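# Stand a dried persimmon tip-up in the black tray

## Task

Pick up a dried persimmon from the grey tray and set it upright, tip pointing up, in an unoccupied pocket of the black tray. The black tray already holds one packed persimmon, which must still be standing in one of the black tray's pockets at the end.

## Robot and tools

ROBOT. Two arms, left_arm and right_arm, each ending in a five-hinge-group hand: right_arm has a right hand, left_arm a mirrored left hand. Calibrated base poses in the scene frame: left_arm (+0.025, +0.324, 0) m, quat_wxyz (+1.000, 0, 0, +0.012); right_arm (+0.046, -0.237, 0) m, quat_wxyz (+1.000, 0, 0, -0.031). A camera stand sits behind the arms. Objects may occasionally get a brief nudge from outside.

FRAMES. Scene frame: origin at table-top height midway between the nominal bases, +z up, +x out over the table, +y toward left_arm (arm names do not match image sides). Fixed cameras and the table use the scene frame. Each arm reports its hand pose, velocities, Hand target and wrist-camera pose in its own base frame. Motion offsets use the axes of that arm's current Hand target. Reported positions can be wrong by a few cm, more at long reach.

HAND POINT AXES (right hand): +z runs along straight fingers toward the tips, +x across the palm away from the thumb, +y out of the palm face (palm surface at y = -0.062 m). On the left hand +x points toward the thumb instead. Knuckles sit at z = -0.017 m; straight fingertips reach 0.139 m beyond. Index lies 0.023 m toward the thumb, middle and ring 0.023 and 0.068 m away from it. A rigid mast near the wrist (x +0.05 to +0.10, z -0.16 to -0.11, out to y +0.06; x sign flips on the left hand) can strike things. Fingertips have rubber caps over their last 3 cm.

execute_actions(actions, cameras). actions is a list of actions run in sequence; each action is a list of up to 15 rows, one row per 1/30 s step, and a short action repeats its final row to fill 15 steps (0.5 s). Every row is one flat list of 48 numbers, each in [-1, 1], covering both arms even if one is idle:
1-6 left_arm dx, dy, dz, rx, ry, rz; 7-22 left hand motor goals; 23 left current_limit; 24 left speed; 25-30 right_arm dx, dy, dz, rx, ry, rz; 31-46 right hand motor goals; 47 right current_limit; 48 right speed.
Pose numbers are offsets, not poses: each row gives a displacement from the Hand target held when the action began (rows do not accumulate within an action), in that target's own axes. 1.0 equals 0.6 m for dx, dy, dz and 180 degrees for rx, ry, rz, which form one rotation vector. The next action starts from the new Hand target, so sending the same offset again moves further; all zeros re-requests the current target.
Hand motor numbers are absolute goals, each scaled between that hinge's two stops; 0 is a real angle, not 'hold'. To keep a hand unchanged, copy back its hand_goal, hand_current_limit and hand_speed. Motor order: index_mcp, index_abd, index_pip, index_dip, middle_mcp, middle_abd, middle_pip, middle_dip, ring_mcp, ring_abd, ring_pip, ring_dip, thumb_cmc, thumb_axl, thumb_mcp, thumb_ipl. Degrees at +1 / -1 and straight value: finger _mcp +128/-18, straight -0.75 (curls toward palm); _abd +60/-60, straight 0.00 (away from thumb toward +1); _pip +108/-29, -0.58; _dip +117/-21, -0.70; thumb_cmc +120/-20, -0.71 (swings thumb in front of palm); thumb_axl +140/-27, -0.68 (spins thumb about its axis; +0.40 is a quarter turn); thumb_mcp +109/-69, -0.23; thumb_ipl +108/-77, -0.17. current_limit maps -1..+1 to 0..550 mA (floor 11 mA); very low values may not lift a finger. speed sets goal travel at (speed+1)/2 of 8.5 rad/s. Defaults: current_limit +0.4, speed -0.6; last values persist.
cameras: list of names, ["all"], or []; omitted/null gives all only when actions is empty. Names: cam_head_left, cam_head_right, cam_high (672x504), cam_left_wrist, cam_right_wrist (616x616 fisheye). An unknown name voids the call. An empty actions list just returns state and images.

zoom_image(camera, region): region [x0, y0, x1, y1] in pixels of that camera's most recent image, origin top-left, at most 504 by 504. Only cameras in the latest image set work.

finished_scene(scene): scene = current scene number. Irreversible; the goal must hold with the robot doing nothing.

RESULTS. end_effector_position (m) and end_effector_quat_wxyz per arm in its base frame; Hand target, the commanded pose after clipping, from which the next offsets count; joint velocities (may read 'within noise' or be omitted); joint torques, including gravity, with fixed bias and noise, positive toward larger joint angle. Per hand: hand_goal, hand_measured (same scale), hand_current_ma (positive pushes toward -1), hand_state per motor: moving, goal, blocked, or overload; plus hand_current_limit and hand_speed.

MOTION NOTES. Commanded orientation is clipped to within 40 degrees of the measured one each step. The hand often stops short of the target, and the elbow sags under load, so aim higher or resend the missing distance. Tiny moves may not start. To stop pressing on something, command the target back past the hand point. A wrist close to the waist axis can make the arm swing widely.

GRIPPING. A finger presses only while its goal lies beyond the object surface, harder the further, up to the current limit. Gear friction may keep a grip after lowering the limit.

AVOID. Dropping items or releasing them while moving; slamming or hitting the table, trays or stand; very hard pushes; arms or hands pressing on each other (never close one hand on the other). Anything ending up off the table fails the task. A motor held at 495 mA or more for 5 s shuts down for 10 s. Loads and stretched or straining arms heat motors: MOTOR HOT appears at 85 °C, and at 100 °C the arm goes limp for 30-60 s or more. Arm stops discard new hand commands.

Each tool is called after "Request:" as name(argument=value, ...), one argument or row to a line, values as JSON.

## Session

Request:
execute_actions(
  actions=[],
)

Scene clock: 0.00 s.
left_arm: end_effector_position=(+0.6275, -0.1497, +0.2642) hand_goal=(-0.754, +0.000, -0.576, -0.696, -0.754, +0.000, -0.576, -0.696, -0.754, +0.000, -0.576, -0.696, -0.714, -0.678, -0.226, -0.168) hand_measured=(-0.754, +0.000, -0.576, -0.696, -0.754, +0.000, -0.576, -0.696, -0.754, +0.000, -0.576, -0.696, -0.714, -0.678, -0.226, -0.168) hand_current_ma=(+0, +0, +0, +0, +0, +0, +0, +0, +0, +0, +0, +0, +0, +0, +0, +0) hand_state=(goal, goal, goal, goal, goal, goal, goal, goal, goal, goal, goal, goal, goal, goal, goal, goal) hand_current_limit=0.40 hand_speed=-0.60 end_effector_quat_wxyz=(+0.475, +0.780, -0.065, +0.402) | right_arm: end_effector_position=(+0.2469, -0.2828, +0.1951) hand_goal=(-0.754, +0.000, -0.576, -0.696, -0.754, +0.000, -0.576, -0.696, -0.754, +0.000, -0.576, -0.696, -0.714, -0.678, -0.226, -0.168) hand_measured=(-0.754, +0.000, -0.576, -0.696, -0.754, +0.000, -0.576, -0.696, -0.754, +0.000, -0.576, -0.696, -0.714, -0.678, -0.226, -0.168) hand_current_ma=(+0, +0, +0, +0, +0, +0, +0, +0, +0, +0, +0, +0, +0, +0, +0, +0) hand_state=(goal, goal, goal, goal, goal, goal, goal, goal, goal, goal, goal, goal, goal, goal, goal, goal) hand_current_limit=0.40 hand_speed=-0.60 end_effector_quat_wxyz=(+0.012, +0.625, +0.710, +0.323)
Joint positions: left_arm=[0.051 1.812 1.187 0.218 0.963 1.126] | right_arm=[-1.3 1.407 1.016 -1.558 -0.552 -1.536]
Joint velocities: within noise
Joint torques (N m): no reading
Heat: left arm: hottest elbow 39 °C; right arm: hottest elbow 35 °C.
Hand target: left_arm +0.6327, -0.1494, +0.2783; +0.473, +0.774, -0.074, +0.415 | right_arm +0.2485, -0.2888, +0.2005; +0.019, +0.624, +0.713, +0.319

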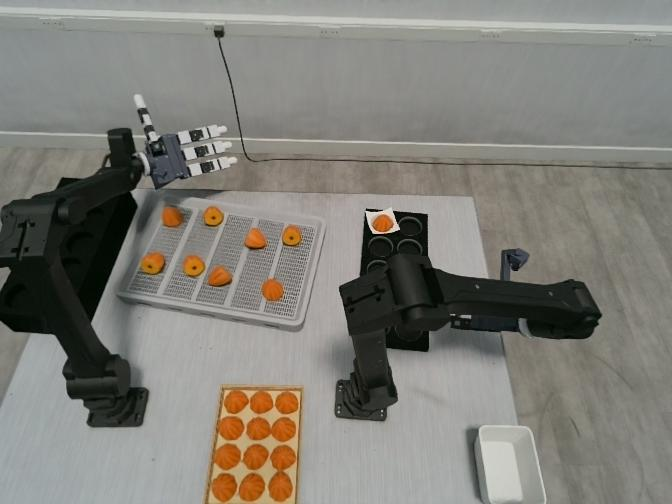

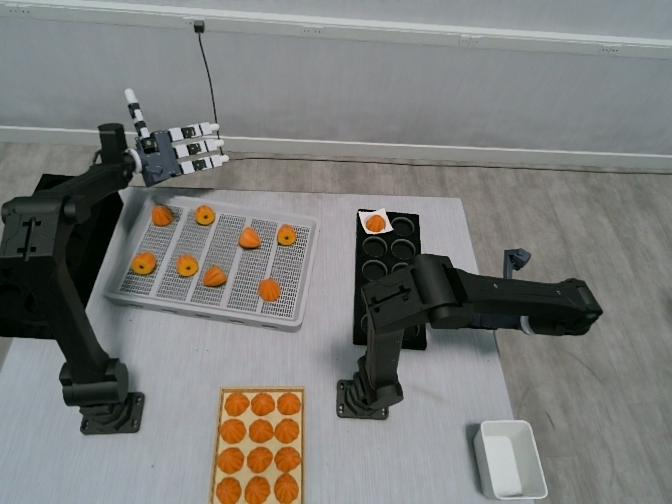

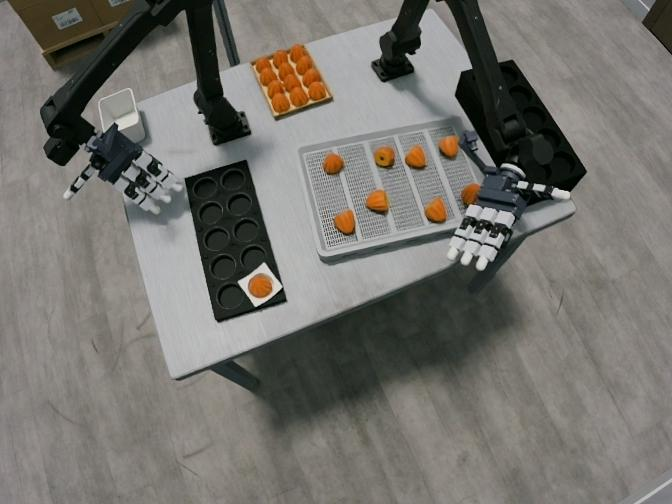

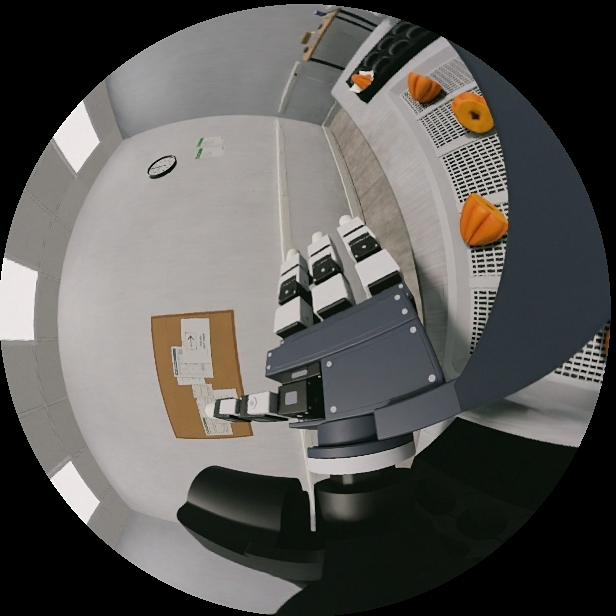

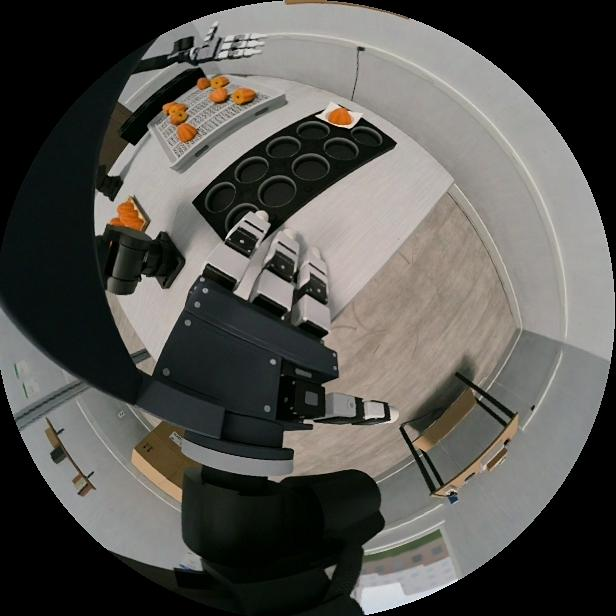

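Request:
zoom_image(
  camera="cam_head_left",
  region=[130, 190, 330, 330],
)

Request:
zoom_image(
  camera="cam_high",
  region=[300, 120, 480, 260],
)

Request:
zoom_image(
  camera="cam_head_left",
  region=[350, 195, 450, 355],
)

Scaled by 2.520 from the camera's 672x504 image, which has a finer 960x720 frame.

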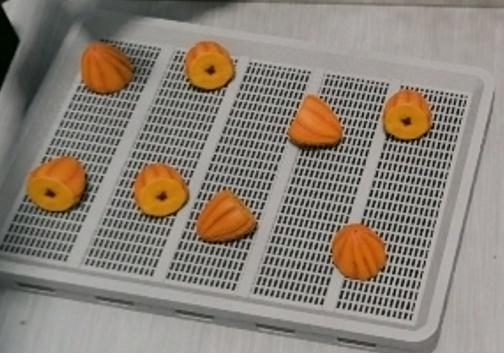

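Scaled by 2.800 from the camera's 672x504 image, which has a finer 960x720 frame.

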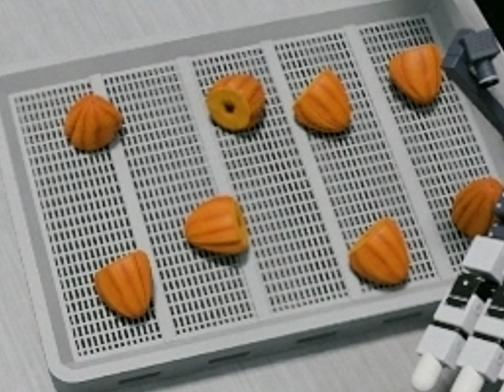

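Scaled by 3.150 from the camera's 672x504 image, which has a finer 960x720 frame.

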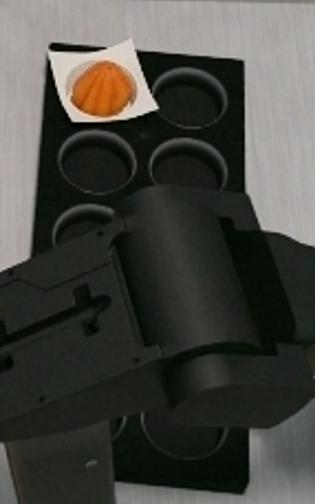

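Request:
execute_actions(
  actions=[
    [[0,0,0,0,0,0,-0.754,0,-0.576,-0.696,-0.754,0,-0.576,-0.696,-0.754,0,-0.576,-0.696,-0.714,-0.678,-0.226,-0.168,0.4,-0.6,0.0635,0.2102,0.0125,-0.0669,0.0422,0.0723,-0.754,0,-0.576,-0.696,-0.754,0,-0.576,-0.696,-0.754,0,-0.576,-0.696,-0.714,-0.678,-0.226,-0.168,0.4,-0.6]],
    [[0,0,0,0,0,0,-0.754,0,-0.576,-0.696,-0.754,0,-0.576,-0.696,-0.754,0,-0.576,-0.696,-0.714,-0.678,-0.226,-0.168,0.4,-0.6,0.1607,0.0825,0.1492,0.0211,0.0789,0.1006,-0.754,0,-0.576,-0.696,-0.754,0,-0.576,-0.696,-0.754,0,-0.576,-0.696,-0.714,-0.678,-0.226,-0.168,0.4,-0.6]],
  ],
)

Scene clock: 242.00 s.
left_arm: end_effector_position=(+0.6275, -0.1497, +0.2642) hand_goal=(-0.754, +0.000, -0.576, -0.696, -0.754, +0.000, -0.576, -0.696, -0.754, +0.000, -0.576, -0.696, -0.714, -0.678, -0.226, -0.168) hand_measured=(-0.758, +0.000, -0.576, -0.696, -0.758, +0.000, -0.576, -0.696, -0.758, +0.000, -0.576, -0.696, -0.718, -0.678, -0.226, -0.168) hand_current_ma=(-2, +0, +0, +0, -2, +0, +0, +0, -2, +0, +0, +0, -2, +0, +0, +0) hand_state=(goal, goal, goal, goal, goal, goal, goal, goal, goal, goal, goal, goal, goal, goal, goal, goal) hand_current_limit=0.40 hand_speed=-0.60 end_effector_quat_wxyz=(+0.475, +0.780, -0.065, +0.402) | right_arm: end_effector_position=(+0.4292, -0.1330, +0.2766) hand_goal=(-0.754, +0.000, -0.576, -0.696, -0.754, +0.000, -0.576, -0.696, -0.754, +0.000, -0.576, -0.696, -0.714, -0.678, -0.226, -0.168) hand_measured=(-0.760, -0.002, -0.576, -0.696, -0.760, -0.002, -0.576, -0.696, -0.758, -0.002, -0.576, -0.696, -0.718, -0.678, -0.224, -0.168) hand_current_ma=(-5, -1, +0, +0, -6, -1, +0, +0, -4, -1, +0, +0, -4, +0, +1, +0) hand_state=(goal, goal, goal, goal, goal, goal, goal, goal, goal, goal, goal, goal, goal, goal, goal, goal) hand_current_limit=0.40 hand_speed=-0.60 end_effector_quat_wxyz=(-0.195, +0.693, +0.494, +0.487)
Joint positions: left_arm=[0.051 1.812 1.187 0.218 0.963 1.126] | right_arm=[-0.668 1.306 1.082 -1.538 -1.096 -0.453]
Joint torques (N m): left_arm=[-0.73 -18.84 10.5 1.89 0.44 0.1] | right_arm=[-0.38 -9.99 10.35 -0.35 -1.07 0.11]
Heat: left arm: hottest elbow 51 °C; right arm: hottest elbow 42 °C.
Hand target: left_arm +0.6327, -0.1494, +0.2783; +0.473, +0.774, -0.074, +0.415 | right_arm +0.4372, -0.1386, +0.2945; -0.163, +0.700, +0.496, +0.486
Off the commanded pose: left_arm 0.015 m, 2 deg | right_arm 0.020 m, 4 deg.

Request:
execute_actions(
  actions=[
    [[0,0,0,0,0,0,-0.754,0,-0.576,-0.696,-0.754,0,-0.576,-0.696,-0.754,0,-0.576,-0.696,-0.714,-0.678,-0.226,-0.168,0.4,-0.6,0.0932,-0.0878,0.1962,0.0783,0.0122,0.115,-0.754,0,-0.576,-0.696,-0.754,0,-0.576,-0.696,-0.754,0,-0.576,-0.696,-0.714,-0.678,-0.226,-0.168,0.4,-0.6]],
    [[0,0,0,0,0,0,-0.754,0,-0.576,-0.696,-0.754,0,-0.576,-0.696,-0.754,0,-0.576,-0.696,-0.714,-0.678,-0.226,-0.168,0.4,-0.6,-0.0047,-0.161,0.196,0.0822,-0.0356,0.1261,-0.754,0,-0.576,-0.696,-0.754,0,-0.576,-0.696,-0.754,0,-0.576,-0.696,-0.714,-0.678,-0.226,-0.168,0.4,-0.6]],
    [[0,0,0,0,0,0,-0.754,0,-0.576,-0.696,-0.754,0,-0.576,-0.696,-0.754,0,-0.576,-0.696,-0.714,-0.678,-0.226,-0.168,0.4,-0.6,-0.075,-0.1217,0.1468,0.0417,-0.0583,0.1083,-0.411,0.07,0.146,-0.043,-0.411,-0.07,0.146,-0.043,-0.95,0,-0.576,-0.696,0.657,-0.678,-0.056,-0.168,0.4,-0.5]],
  ],
  cameras=["cam_head_left","cam_high"],
)

Scene clock: 255.13 s.
left_arm: end_effector_position=(+0.6275, -0.1497, +0.2642) hand_goal=(-0.754, +0.000, -0.576, -0.696, -0.754, +0.000, -0.576, -0.696, -0.754, +0.000, -0.576, -0.696, -0.714, -0.678, -0.226, -0.168) hand_measured=(-0.758, +0.000, -0.576, -0.696, -0.758, +0.000, -0.576, -0.696, -0.758, +0.000, -0.576, -0.696, -0.718, -0.678, -0.226, -0.168) hand_current_ma=(-2, +0, +0, +0, -2, +0, +0, +0, -2, +0, +0, +0, -2, +0, +0, +0) hand_state=(goal, goal, goal, goal, goal, goal, goal, goal, goal, goal, goal, goal, goal, goal, goal, goal) hand_current_limit=0.40 hand_speed=-0.60 end_effector_quat_wxyz=(+0.475, +0.780, -0.065, +0.402) | right_arm: end_effector_position=(+0.3247, +0.2268, +0.2086) hand_goal=(-0.412, +0.070, +0.146, -0.044, -0.412, -0.070, +0.146, -0.044, -0.950, +0.000, -0.576, -0.696, +0.656, -0.678, -0.056, -0.168) hand_measured=(-0.408, +0.064, +0.142, -0.048, -0.408, -0.070, +0.142, -0.048, -0.932, -0.002, -0.576, -0.696, +0.648, -0.678, -0.056, -0.168) hand_current_ma=(+2, -4, -2, -3, +2, +0, -3, -3, +28, -1, +0, +0, -9, +0, +0, +0) hand_state=(goal, goal, goal, goal, goal, goal, goal, goal, goal, goal, goal, goal, goal, goal, goal, goal) hand_current_limit=0.40 hand_speed=-0.50 end_effector_quat_wxyz=(-0.542, +0.800, +0.257, +0.031)
Joint positions: left_arm=[0.051 1.812 1.187 0.218 0.963 1.126] | right_arm=[0.299 1.289 1.078 -1.263 -1.145 1.311]
Joint torques (N m): left_arm=[-0.91 -18.9 10.54 1.92 0.45 0.11] | right_arm=[0.03 -10.17 8.03 0.27 -1.02 0.11]
Heat: left arm: hottest elbow 51 °C; right arm: hottest elbow 42 °C.
Hand target: left_arm +0.6327, -0.1494, +0.2783; +0.473, +0.774, -0.074, +0.415 | right_arm +0.3240, +0.2270, +0.2099; -0.530, +0.810, +0.247, +0.047
Off the commanded pose: left_arm 0.015 m, 2 deg | right_arm 0.002 m, 3 deg.
Images, in order (width x height): cam_head_left 672x504, cam_high 672x504.

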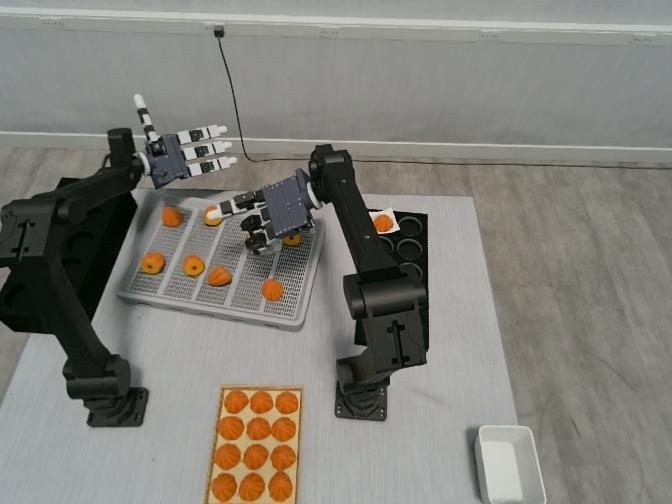

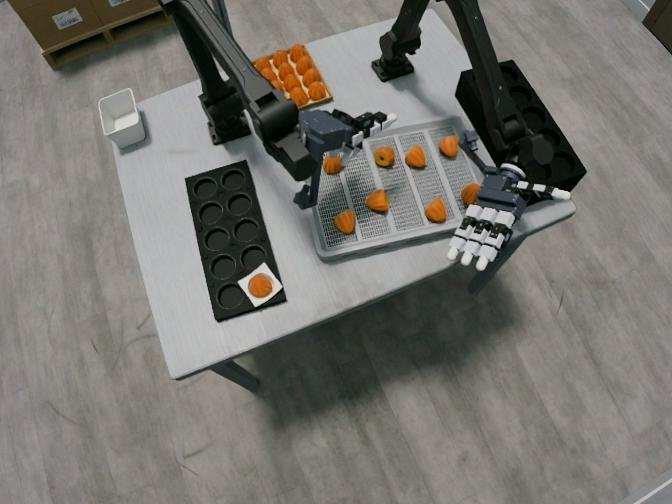

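Request:
execute_actions(
  actions=[
    [[0,0,0,0,0,0,-0.754,0,-0.576,-0.696,-0.754,0,-0.576,-0.696,-0.754,0,-0.576,-0.696,-0.714,-0.678,-0.226,-0.168,0.4,-0.6,-0.1388,-0.013,0.153,0.0111,-0.0656,0.0906,-0.411,0.07,0.146,-0.043,-0.411,-0.07,0.146,-0.043,-0.95,0,-0.576,-0.696,0.657,-0.678,-0.056,-0.168,0.4,-0.5]],
    [[0,0,0,0,0,0,-0.754,0,-0.576,-0.696,-0.754,0,-0.576,-0.696,-0.754,0,-0.576,-0.696,-0.714,-0.678,-0.226,-0.168,0.4,-0.6,0,0,0,0,0,0,-0.411,0.07,0.146,-0.043,-0.411,-0.07,0.146,-0.043,-0.95,0,-0.576,-0.696,0.657,-0.678,-0.056,-0.168,0.4,-0.5]],
  ],
  cameras=["cam_head_left","cam_high","cam_right_wrist"],
)

Request:
zoom_image(
  camera="cam_head_left",
  region=[200, 200, 340, 340],
)

Request:
zoom_image(
  camera="cam_right_wrist",
  region=[246, 60, 546, 360],
)

Scene clock: 267.70 s.
left_arm: end_effector_position=(+0.6275, -0.1497, +0.2642) hand_goal=(-0.754, +0.000, -0.576, -0.696, -0.754, +0.000, -0.576, -0.696, -0.754, +0.000, -0.576, -0.696, -0.714, -0.678, -0.226, -0.168) hand_measured=(-0.758, +0.000, -0.576, -0.696, -0.758, +0.000, -0.576, -0.696, -0.758, +0.000, -0.576, -0.696, -0.718, -0.678, -0.226, -0.168) hand_current_ma=(-2, +0, +0, +0, -2, +0, +0, +0, -2, +0, +0, +0, -2, +0, +0, +0) hand_state=(goal, goal, goal, goal, goal, goal, goal, goal, goal, goal, goal, goal, goal, goal, goal, goal) hand_current_limit=0.40 hand_speed=-0.60 end_effector_quat_wxyz=(+0.475, +0.780, -0.065, +0.402) | right_arm: end_effector_position=(+0.2308, +0.2807, +0.1463) hand_goal=(-0.412, +0.070, +0.146, -0.044, -0.412, -0.070, +0.146, -0.044, -0.950, +0.000, -0.576, -0.696, +0.656, -0.678, -0.056, -0.168) hand_measured=(-0.408, +0.066, +0.144, -0.048, -0.408, -0.070, +0.144, -0.048, -0.932, -0.002, -0.576, -0.696, +0.654, -0.678, -0.056, -0.168) hand_current_ma=(+4, -2, -1, -3, +4, +0, -2, -3, +26, -1, +0, +0, -2, +0, +0, +0) hand_state=(goal, goal, goal, goal, goal, goal, goal, goal, goal, goal, goal, goal, goal, goal, goal, goal) hand_current_limit=0.40 hand_speed=-0.50 end_effector_quat_wxyz=(-0.517, +0.828, +0.182, -0.121)
Joint positions: left_arm=[0.051 1.812 1.187 0.218 0.963 1.126] | right_arm=[0.545 1.3 0.917 -0.989 -1.11 1.805]
Joint torques (N m): left_arm=[-0.56 -18.67 10.54 1.94 0.43 0.09] | right_arm=[-0.21 -9.93 7.6 0.38 -0.98 0.18]
Heat: left arm: hottest elbow 51 °C; right arm: hottest elbow 42 °C.
Hand target: left_arm +0.6327, -0.1494, +0.2783; +0.473, +0.774, -0.074, +0.415 | right_arm +0.2306, +0.2813, +0.1486; -0.518, +0.828, +0.183, -0.116
Off the commanded pose: left_arm 0.015 m, 2 deg | right_arm 0.002 m, 1 deg.
Images, in order (width x height): cam_head_left 672x504, cam_high 672x504, cam_right_wrist 616x616.

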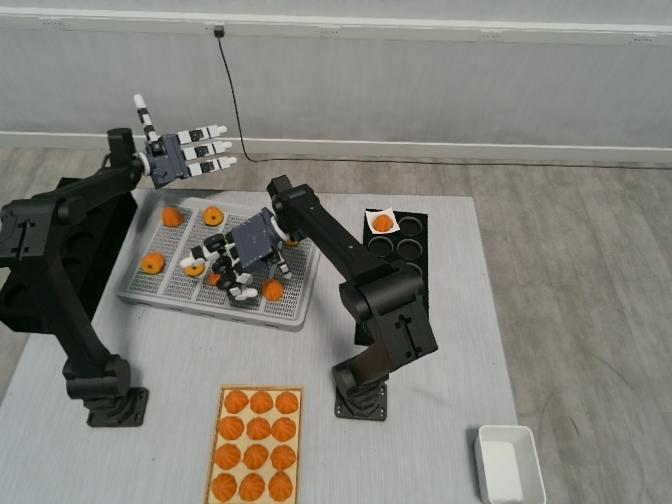

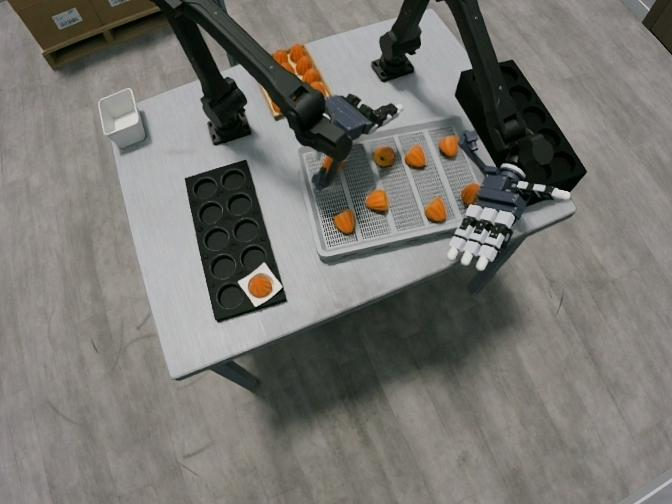

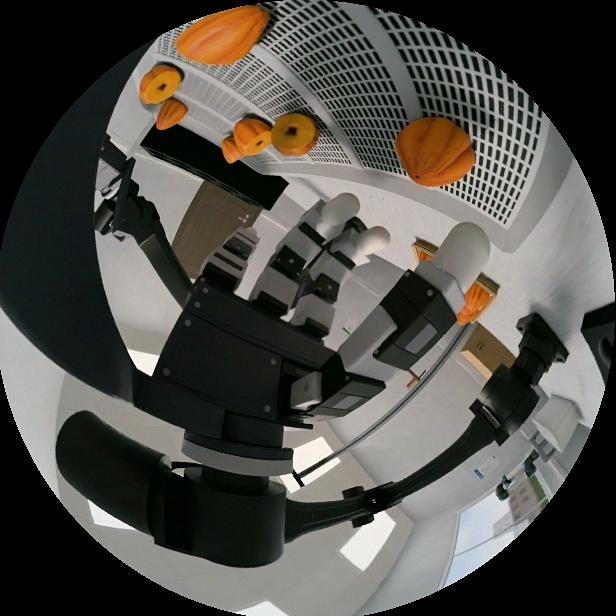

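Scaled by 3.600 from the camera's 672x504 image, which has a finer 960x720 frame.

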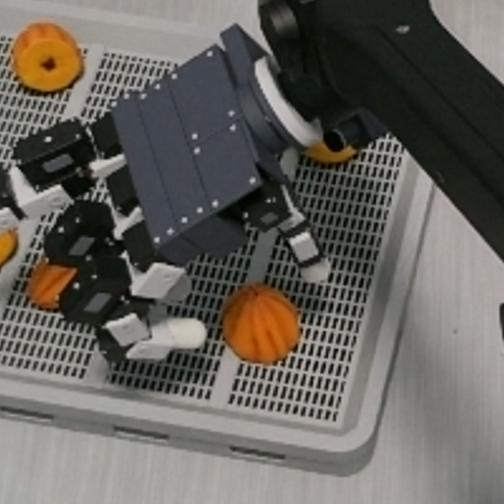

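Scaled by 1.680 from the camera's 616x616 image, which has a finer 880x880 frame.

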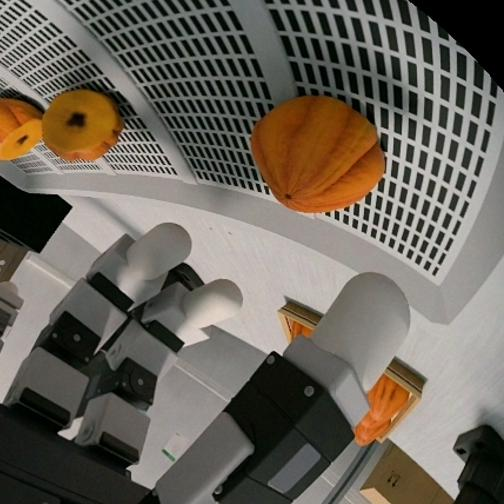

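Request:
execute_actions(
  actions=[
    [[0,0,0,0,0,0,-0.754,0,-0.576,-0.696,-0.754,0,-0.576,-0.696,-0.754,0,-0.576,-0.696,-0.714,-0.678,-0.226,-0.168,0.4,-0.6,0.0318,0.0718,0.0373,0,0,0,-0.411,0.07,0.146,-0.043,-0.411,-0.07,0.146,-0.043,-0.95,0,-0.576,-0.696,0.657,-0.678,-0.056,-0.168,0.4,-0.5]],
  ],
  cameras=["cam_head_left","cam_right_wrist"],
)

Request:
zoom_image(
  camera="cam_head_left",
  region=[200, 200, 340, 340],
)

Request:
zoom_image(
  camera="cam_right_wrist",
  region=[246, 60, 546, 360],
)

Scene clock: 294.40 s.
left_arm: end_effector_position=(+0.6275, -0.1497, +0.2642) hand_goal=(-0.754, +0.000, -0.576, -0.696, -0.754, +0.000, -0.576, -0.696, -0.754, +0.000, -0.576, -0.696, -0.714, -0.678, -0.226, -0.168) hand_measured=(-0.758, +0.000, -0.576, -0.696, -0.758, +0.000, -0.576, -0.696, -0.758, +0.000, -0.576, -0.696, -0.718, -0.678, -0.226, -0.168) hand_current_ma=(-2, +0, +0, +0, -2, +0, +0, +0, -2, +0, +0, +0, -2, +0, +0, +0) hand_state=(goal, goal, goal, goal, goal, goal, goal, goal, goal, goal, goal, goal, goal, goal, goal, goal) hand_current_limit=0.40 hand_speed=-0.60 end_effector_quat_wxyz=(+0.475, +0.780, -0.065, +0.402) | right_arm: end_effector_position=(+0.2441, +0.2885, +0.0999) hand_goal=(-0.412, +0.070, +0.146, -0.044, -0.412, -0.070, +0.146, -0.044, -0.950, +0.000, -0.576, -0.696, +0.656, -0.678, -0.056, -0.168) hand_measured=(-0.408, +0.068, +0.144, -0.048, -0.408, -0.070, +0.144, -0.048, -0.932, -0.002, -0.576, -0.696, +0.654, -0.678, -0.056, -0.168) hand_current_ma=(+4, -2, -1, -3, +4, +0, -2, -3, +26, -1, +0, +0, -2, +0, +0, +0) hand_state=(goal, goal, goal, goal, goal, goal, goal, goal, goal, goal, goal, goal, goal, goal, goal, goal) hand_current_limit=0.40 hand_speed=-0.50 end_effector_quat_wxyz=(-0.517, +0.828, +0.183, -0.119)
Joint positions: left_arm=[0.051 1.812 1.187 0.218 0.963 1.126] | right_arm=[0.545 1.399 0.876 -0.846 -1.107 1.806]
Joint torques (N m): left_arm=[-0.56 -18.73 10.51 1.88 0.43 0.1] | right_arm=[-0.44 -9.82 7.66 0.4 -1.07 0.14]
Heat: left arm: hottest elbow 51 °C; right arm: hottest elbow 42 °C.
Hand target: left_arm +0.6327, -0.1494, +0.2783; +0.473, +0.774, -0.074, +0.415 | right_arm +0.2473, +0.2905, +0.1000; -0.518, +0.828, +0.183, -0.116
Off the commanded pose: left_arm 0.015 m, 2 deg | right_arm 0.004 m, 0 deg.
Images, in order (width x height): cam_head_left 672x504, cam_right_wrist 616x616.

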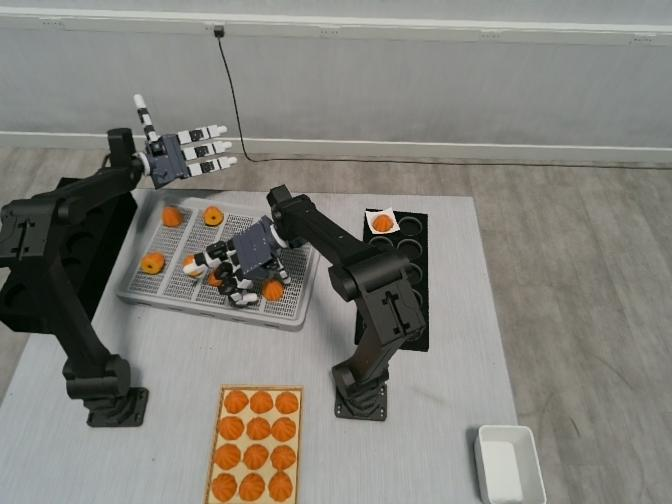

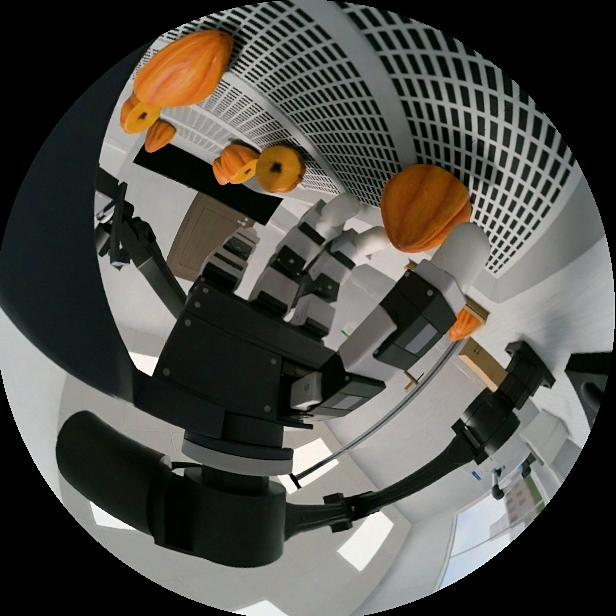

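Scaled by 3.600 from the camera's 672x504 image, which has a finer 960x720 frame.

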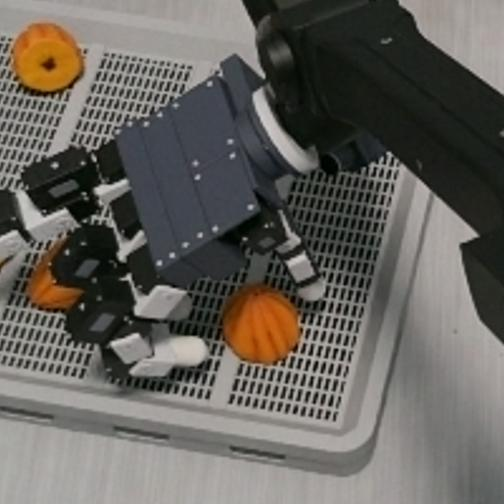

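Scaled by 1.680 from the camera's 616x616 image, which has a finer 880x880 frame.

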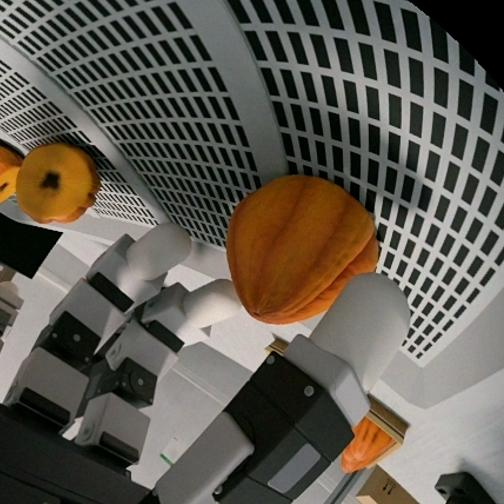

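Request:
execute_actions(
  actions=[
    [[0,0,0,0,0,0,-0.754,0,-0.576,-0.696,-0.754,0,-0.576,-0.696,-0.754,0,-0.576,-0.696,-0.714,-0.678,-0.226,-0.168,0.4,-0.6,0.0103,0.0402,0.0205,0,0,0,-0.411,0.07,0.146,-0.043,-0.411,-0.07,0.146,-0.043,-0.95,0,-0.576,-0.696,0.657,-0.678,-0.056,-0.168,0.4,-0.5]],
  ],
  cameras=["cam_head_left","cam_right_wrist"],
)

Request:
zoom_image(
  camera="cam_head_left",
  region=[200, 230, 310, 340],
)

Request:
zoom_image(
  camera="cam_right_wrist",
  region=[246, 60, 546, 360],
)

Scene clock: 308.77 s.
left_arm: end_effector_position=(+0.6275, -0.1497, +0.2642) hand_goal=(-0.754, +0.000, -0.576, -0.696, -0.754, +0.000, -0.576, -0.696, -0.754, +0.000, -0.576, -0.696, -0.714, -0.678, -0.226, -0.168) hand_measured=(-0.758, +0.000, -0.576, -0.696, -0.758, +0.000, -0.576, -0.696, -0.758, +0.000, -0.576, -0.696, -0.718, -0.678, -0.226, -0.168) hand_current_ma=(-2, +0, +0, +0, -2, +0, +0, +0, -2, +0, +0, +0, -2, +0, +0, +0) hand_state=(goal, goal, goal, goal, goal, goal, goal, goal, goal, goal, goal, goal, goal, goal, goal, goal) hand_current_limit=0.40 hand_speed=-0.60 end_effector_quat_wxyz=(+0.475, +0.780, -0.065, +0.402) | right_arm: end_effector_position=(+0.2509, +0.2926, +0.0759) hand_goal=(-0.412, +0.070, +0.146, -0.044, -0.412, -0.070, +0.146, -0.044, -0.950, +0.000, -0.576, -0.696, +0.656, -0.678, -0.056, -0.168) hand_measured=(-0.408, +0.068, +0.144, -0.048, -0.408, -0.070, +0.144, -0.048, -0.932, -0.002, -0.576, -0.696, +0.654, -0.678, -0.056, -0.168) hand_current_ma=(+4, -2, -1, -3, +4, +0, -2, -3, +26, -1, +0, +0, -2, +0, +0, +0) hand_state=(goal, goal, goal, goal, goal, goal, goal, goal, goal, goal, goal, goal, goal, goal, goal, goal) hand_current_limit=0.40 hand_speed=-0.50 end_effector_quat_wxyz=(-0.518, +0.827, +0.185, -0.116)
Joint positions: left_arm=[0.051 1.812 1.187 0.218 0.963 1.126] | right_arm=[0.545 1.452 0.857 -0.765 -1.107 1.806]
Joint torques (N m): left_arm=[-0.79 -18.73 10.48 1.92 0.44 0.09] | right_arm=[-0.5 -9.76 7.09 0.42 -1.07 0.14]
Heat: left arm: hottest elbow 51 °C; right arm: hottest elbow 42 °C.
Hand target: left_arm +0.6327, -0.1494, +0.2783; +0.473, +0.774, -0.074, +0.415 | right_arm +0.2527, +0.2935, +0.0729; -0.518, +0.828, +0.183, -0.116
Off the commanded pose: left_arm 0.015 m, 2 deg | right_arm 0.004 m, 0 deg.
Images, in order (width x height): cam_head_left 672x504, cam_right_wrist 616x616.

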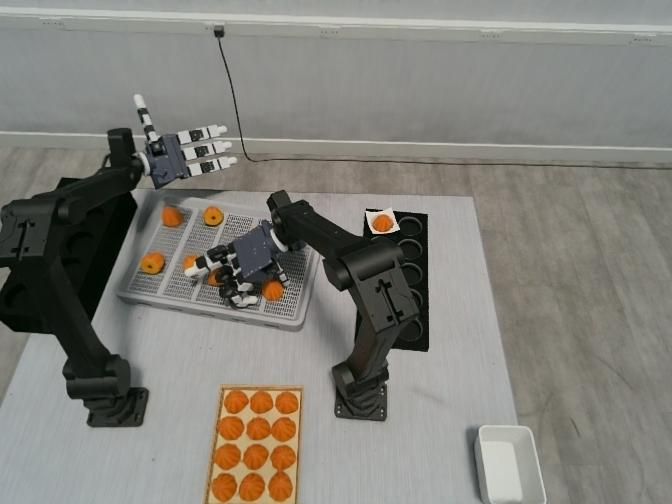

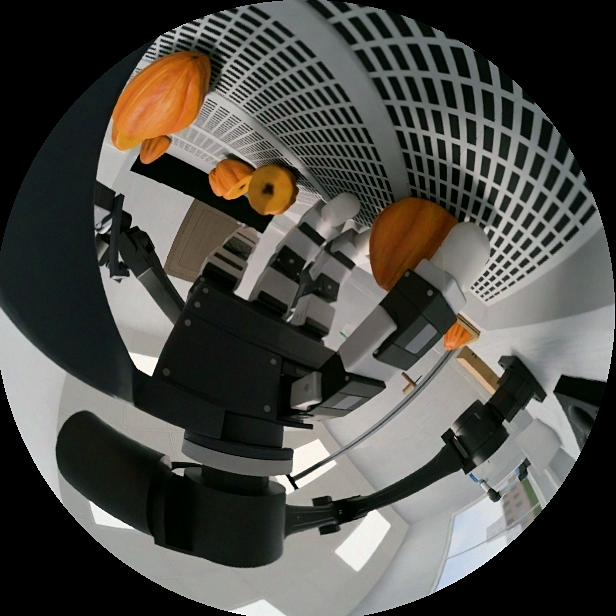

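Scaled by 4.582 from the camera's 672x504 image, which has a finer 960x720 frame.

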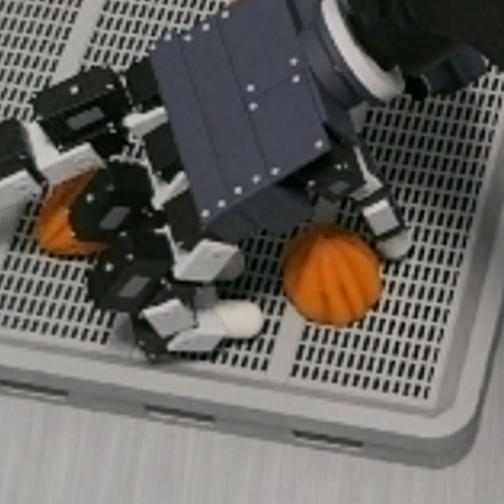

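Scaled by 1.680 from the camera's 616x616 image, which has a finer 880x880 frame.

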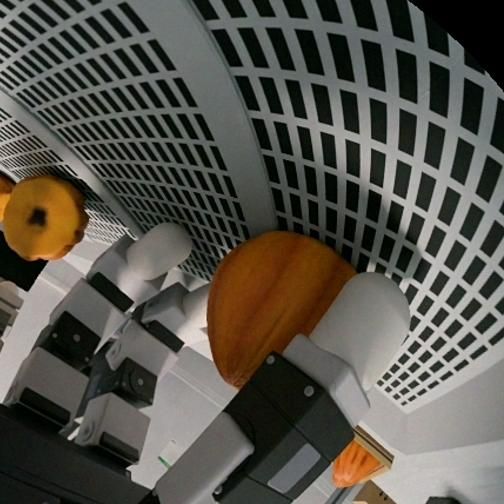

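Request:
execute_actions(
  actions=[
    [[0,0,0,0,0,0,-0.754,0,-0.576,-0.696,-0.754,0,-0.576,-0.696,-0.754,0,-0.576,-0.696,-0.714,-0.678,-0.226,-0.168,0.4,-0.6,-0.0065,0.0148,0.0038,0,0,0,-0.411,0.07,0.146,-0.043,-0.411,-0.07,0.146,-0.043,-0.95,0,-0.576,-0.696,0.657,-0.678,-0.056,-0.168,0.4,-0.5]],
  ],
  cameras=["cam_head_left","cam_right_wrist"],
)

Request:
zoom_image(
  camera="cam_head_left",
  region=[200, 230, 310, 340],
)

Request:
zoom_image(
  camera="cam_right_wrist",
  region=[246, 60, 546, 360],
)

Scene clock: 322.30 s.
left_arm: end_effector_position=(+0.6275, -0.1497, +0.2642) hand_goal=(-0.754, +0.000, -0.576, -0.696, -0.754, +0.000, -0.576, -0.696, -0.754, +0.000, -0.576, -0.696, -0.714, -0.678, -0.226, -0.168) hand_measured=(-0.758, +0.000, -0.576, -0.696, -0.758, +0.000, -0.576, -0.696, -0.758, +0.000, -0.576, -0.696, -0.718, -0.678, -0.226, -0.168) hand_current_ma=(-2, +0, +0, +0, -2, +0, +0, +0, -2, +0, +0, +0, -2, +0, +0, +0) hand_state=(goal, goal, goal, goal, goal, goal, goal, goal, goal, goal, goal, goal, goal, goal, goal, goal) hand_current_limit=0.40 hand_speed=-0.60 end_effector_quat_wxyz=(+0.475, +0.780, -0.065, +0.402) | right_arm: end_effector_position=(+0.2494, +0.2920, +0.0718) hand_goal=(-0.412, +0.070, +0.146, -0.044, -0.412, -0.070, +0.146, -0.044, -0.950, +0.000, -0.576, -0.696, +0.656, -0.678, -0.056, -0.168) hand_measured=(-0.408, +0.068, +0.144, -0.048, -0.408, -0.068, +0.150, -0.042, -0.932, -0.002, -0.576, -0.696, +0.654, -0.678, -0.056, -0.168) hand_current_ma=(+4, -2, -1, -3, +4, +1, +3, +2, +26, -1, +0, +0, -2, +0, +0, +0) hand_state=(goal, goal, goal, goal, goal, goal, goal, goal, goal, goal, goal, goal, goal, goal, goal, goal) hand_current_limit=0.40 hand_speed=-0.50 end_effector_quat_wxyz=(-0.520, +0.826, +0.187, -0.113)
Joint positions: left_arm=[0.051 1.812 1.187 0.218 0.963 1.126] | right_arm=[0.545 1.452 0.843 -0.744 -1.11 1.805]
Joint torques (N m): left_arm=[-0.79 -19.02 10.45 1.88 0.44 0.11] | right_arm=[-0.73 -9.35 6.54 0.49 -1.01 0.05]
Heat: left arm: hottest elbow 51 °C; right arm: hottest elbow 41 °C.
Hand target: left_arm +0.6327, -0.1494, +0.2783; +0.473, +0.774, -0.074, +0.415 | right_arm +0.2498, +0.2902, +0.0639; -0.518, +0.828, +0.183, -0.116
Off the commanded pose: left_arm 0.015 m, 2 deg | right_arm 0.008 m, 1 deg.
Images, in order (width x height): cam_head_left 672x504, cam_right_wrist 616x616.

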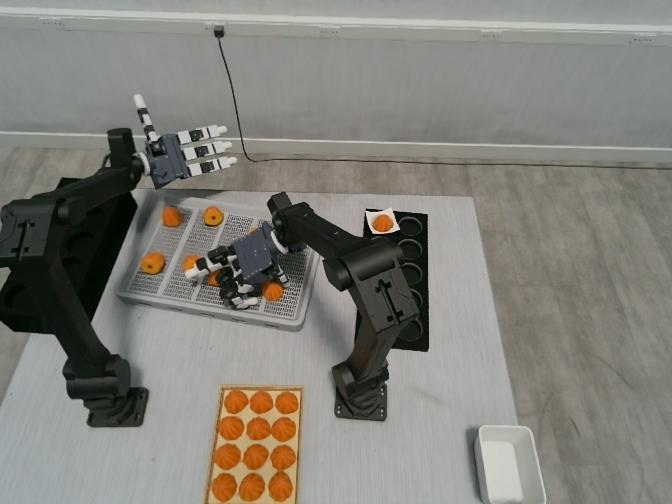

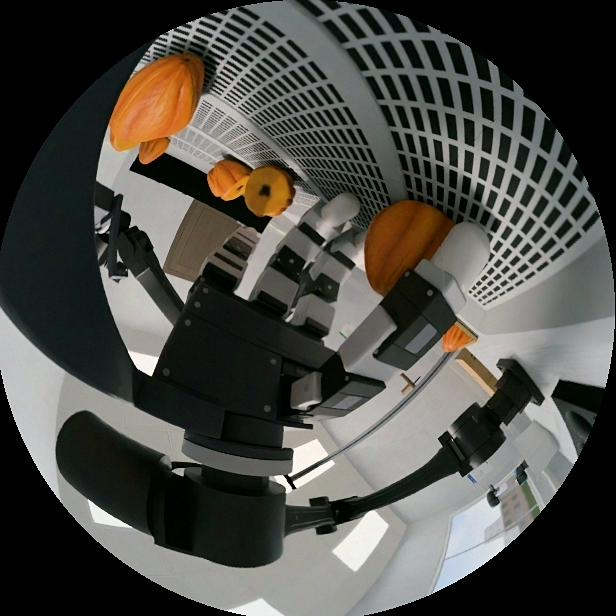

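Scaled by 4.582 from the camera's 672x504 image, which has a finer 960x720 frame.

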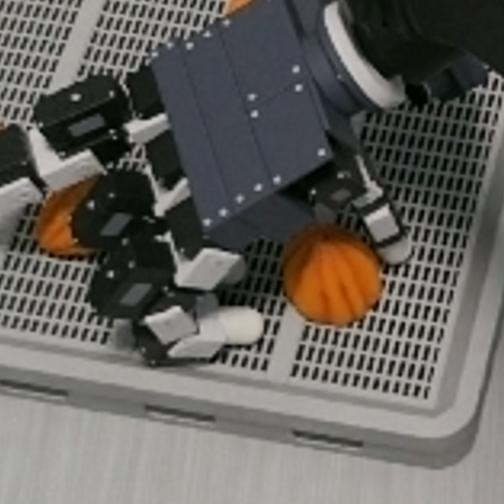

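Scaled by 1.680 from the camera's 616x616 image, which has a finer 880x880 frame.

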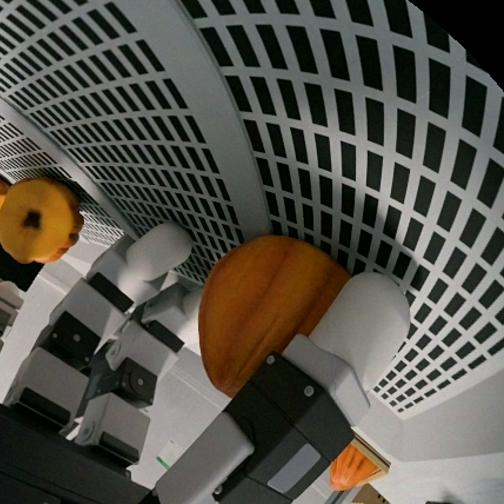

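Request:
execute_actions(
  actions=[
    [[0,0,0,0,0,0,-0.754,0,-0.576,-0.696,-0.754,0,-0.576,-0.696,-0.754,0,-0.576,-0.696,-0.714,-0.678,-0.226,-0.168,0.4,-0.6,-0.0105,-0.0078,-0.003,0,0,0,-0.411,0.07,0.146,-0.043,-0.411,-0.07,0.146,-0.043,-0.95,0,-0.576,-0.696,0.657,-0.678,-0.056,-0.168,0.1,-0.5]],
    [[0,0,0,0,0,0,-0.754,0,-0.576,-0.696,-0.754,0,-0.576,-0.696,-0.754,0,-0.576,-0.696,-0.714,-0.678,-0.226,-0.168,0.4,-0.6,0,0,0,0,0,0,-0.3,0.07,0.11,-0.04,-0.3,-0.07,0.11,-0.04,-0.95,0,-0.576,-0.696,0.657,-0.678,-0.02,-0.168,0.1,-0.7]],
    [[0,0,0,0,0,0,-0.754,0,-0.576,-0.696,-0.754,0,-0.576,-0.696,-0.754,0,-0.576,-0.696,-0.714,-0.678,-0.226,-0.168,0.4,-0.6,0,0,0,0,0,0,-0.21,0.07,0.1,-0.03,-0.21,-0.07,0.1,-0.03,-0.95,0,-0.576,-0.696,0.657,-0.678,0.03,-0.168,0.1,-0.7]],
  ],
  cameras=["cam_head_left","cam_right_wrist"],
)

Request:
zoom_image(
  camera="cam_head_left",
  region=[200, 230, 310, 340],
)

Request:
zoom_image(
  camera="cam_right_wrist",
  region=[246, 60, 546, 360],
)

Scene clock: 361.07 s.
left_arm: end_effector_position=(+0.6275, -0.1497, +0.2642) hand_goal=(-0.754, +0.000, -0.576, -0.696, -0.754, +0.000, -0.576, -0.696, -0.754, +0.000, -0.576, -0.696, -0.714, -0.678, -0.226, -0.168) hand_measured=(-0.758, +0.000, -0.576, -0.696, -0.758, +0.000, -0.576, -0.696, -0.758, +0.000, -0.576, -0.696, -0.718, -0.678, -0.226, -0.168) hand_current_ma=(-2, +0, +0, +0, -2, +0, +0, +0, -2, +0, +0, +0, -2, +0, +0, +0) hand_state=(goal, goal, goal, goal, goal, goal, goal, goal, goal, goal, goal, goal, goal, goal, goal, goal) hand_current_limit=0.40 hand_speed=-0.60 end_effector_quat_wxyz=(+0.475, +0.780, -0.065, +0.402) | right_arm: end_effector_position=(+0.2453, +0.2904, +0.0709) hand_goal=(-0.210, +0.070, +0.100, -0.030, -0.210, -0.070, +0.100, -0.030, -0.950, +0.000, -0.576, -0.696, +0.656, -0.678, +0.030, -0.168) hand_measured=(-0.232, +0.068, +0.100, -0.030, -0.212, -0.066, +0.100, -0.032, -0.932, -0.002, -0.576, -0.696, +0.654, -0.678, +0.018, -0.170) hand_current_ma=(-36, -1, +0, +0, -1, +2, +0, -1, +26, -1, +0, +0, -1, +0, -20, -1) hand_state=(blocked, goal, goal, goal, goal, goal, goal, goal, goal, goal, goal, goal, goal, goal, goal, goal) hand_current_limit=0.10 hand_speed=-0.70 end_effector_quat_wxyz=(-0.520, +0.825, +0.186, -0.116)
Joint positions: left_arm=[0.051 1.812 1.187 0.218 0.963 1.126] | right_arm=[0.545 1.446 0.833 -0.743 -1.113 1.805]
Joint torques (N m): left_arm=[-0.62 -18.67 10.4 1.91 0.42 0.11] | right_arm=[-0.56 -10.46 6.49 0.03 -0.8 0.12]
Heat: left arm: hottest elbow 51 °C; right arm: hottest elbow 40 °C.
Hand target: left_arm +0.6327, -0.1494, +0.2783; +0.473, +0.774, -0.074, +0.415 | right_arm +0.2439, +0.2879, +0.0689; -0.518, +0.828, +0.184, -0.116
Off the commanded pose: left_arm 0.015 m, 2 deg | right_arm 0.004 m, 1 deg.
Images, in order (width x height): cam_head_left 672x504, cam_right_wrist 616x616.

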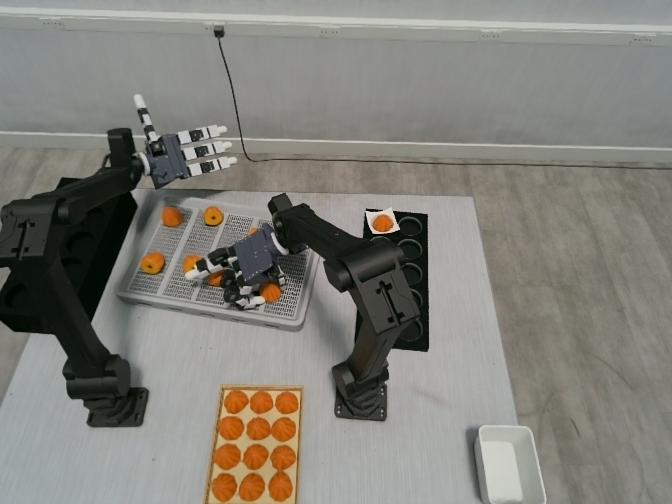

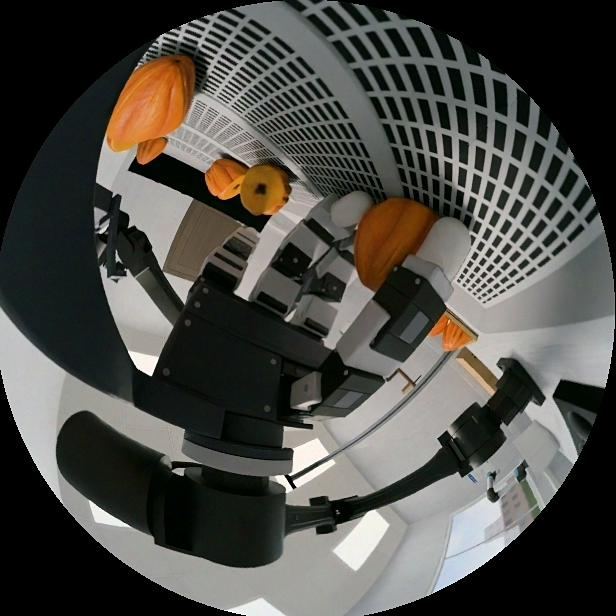

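Scaled by 4.582 from the camera's 672x504 image, which has a finer 960x720 frame.

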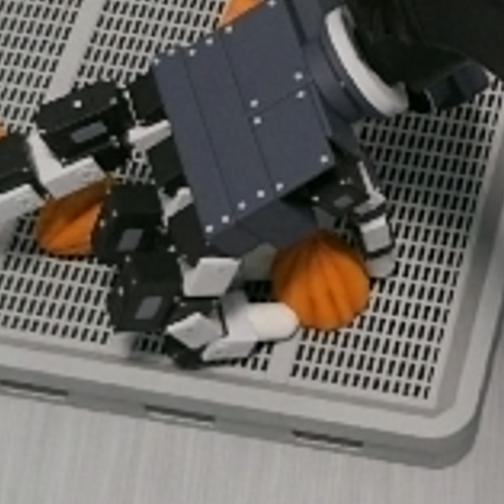

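Scaled by 1.680 from the camera's 616x616 image, which has a finer 880x880 frame.

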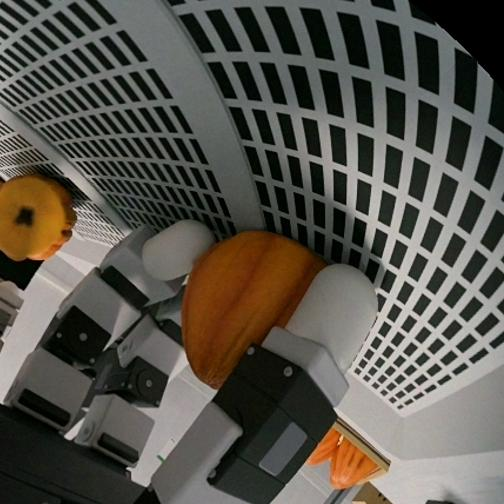

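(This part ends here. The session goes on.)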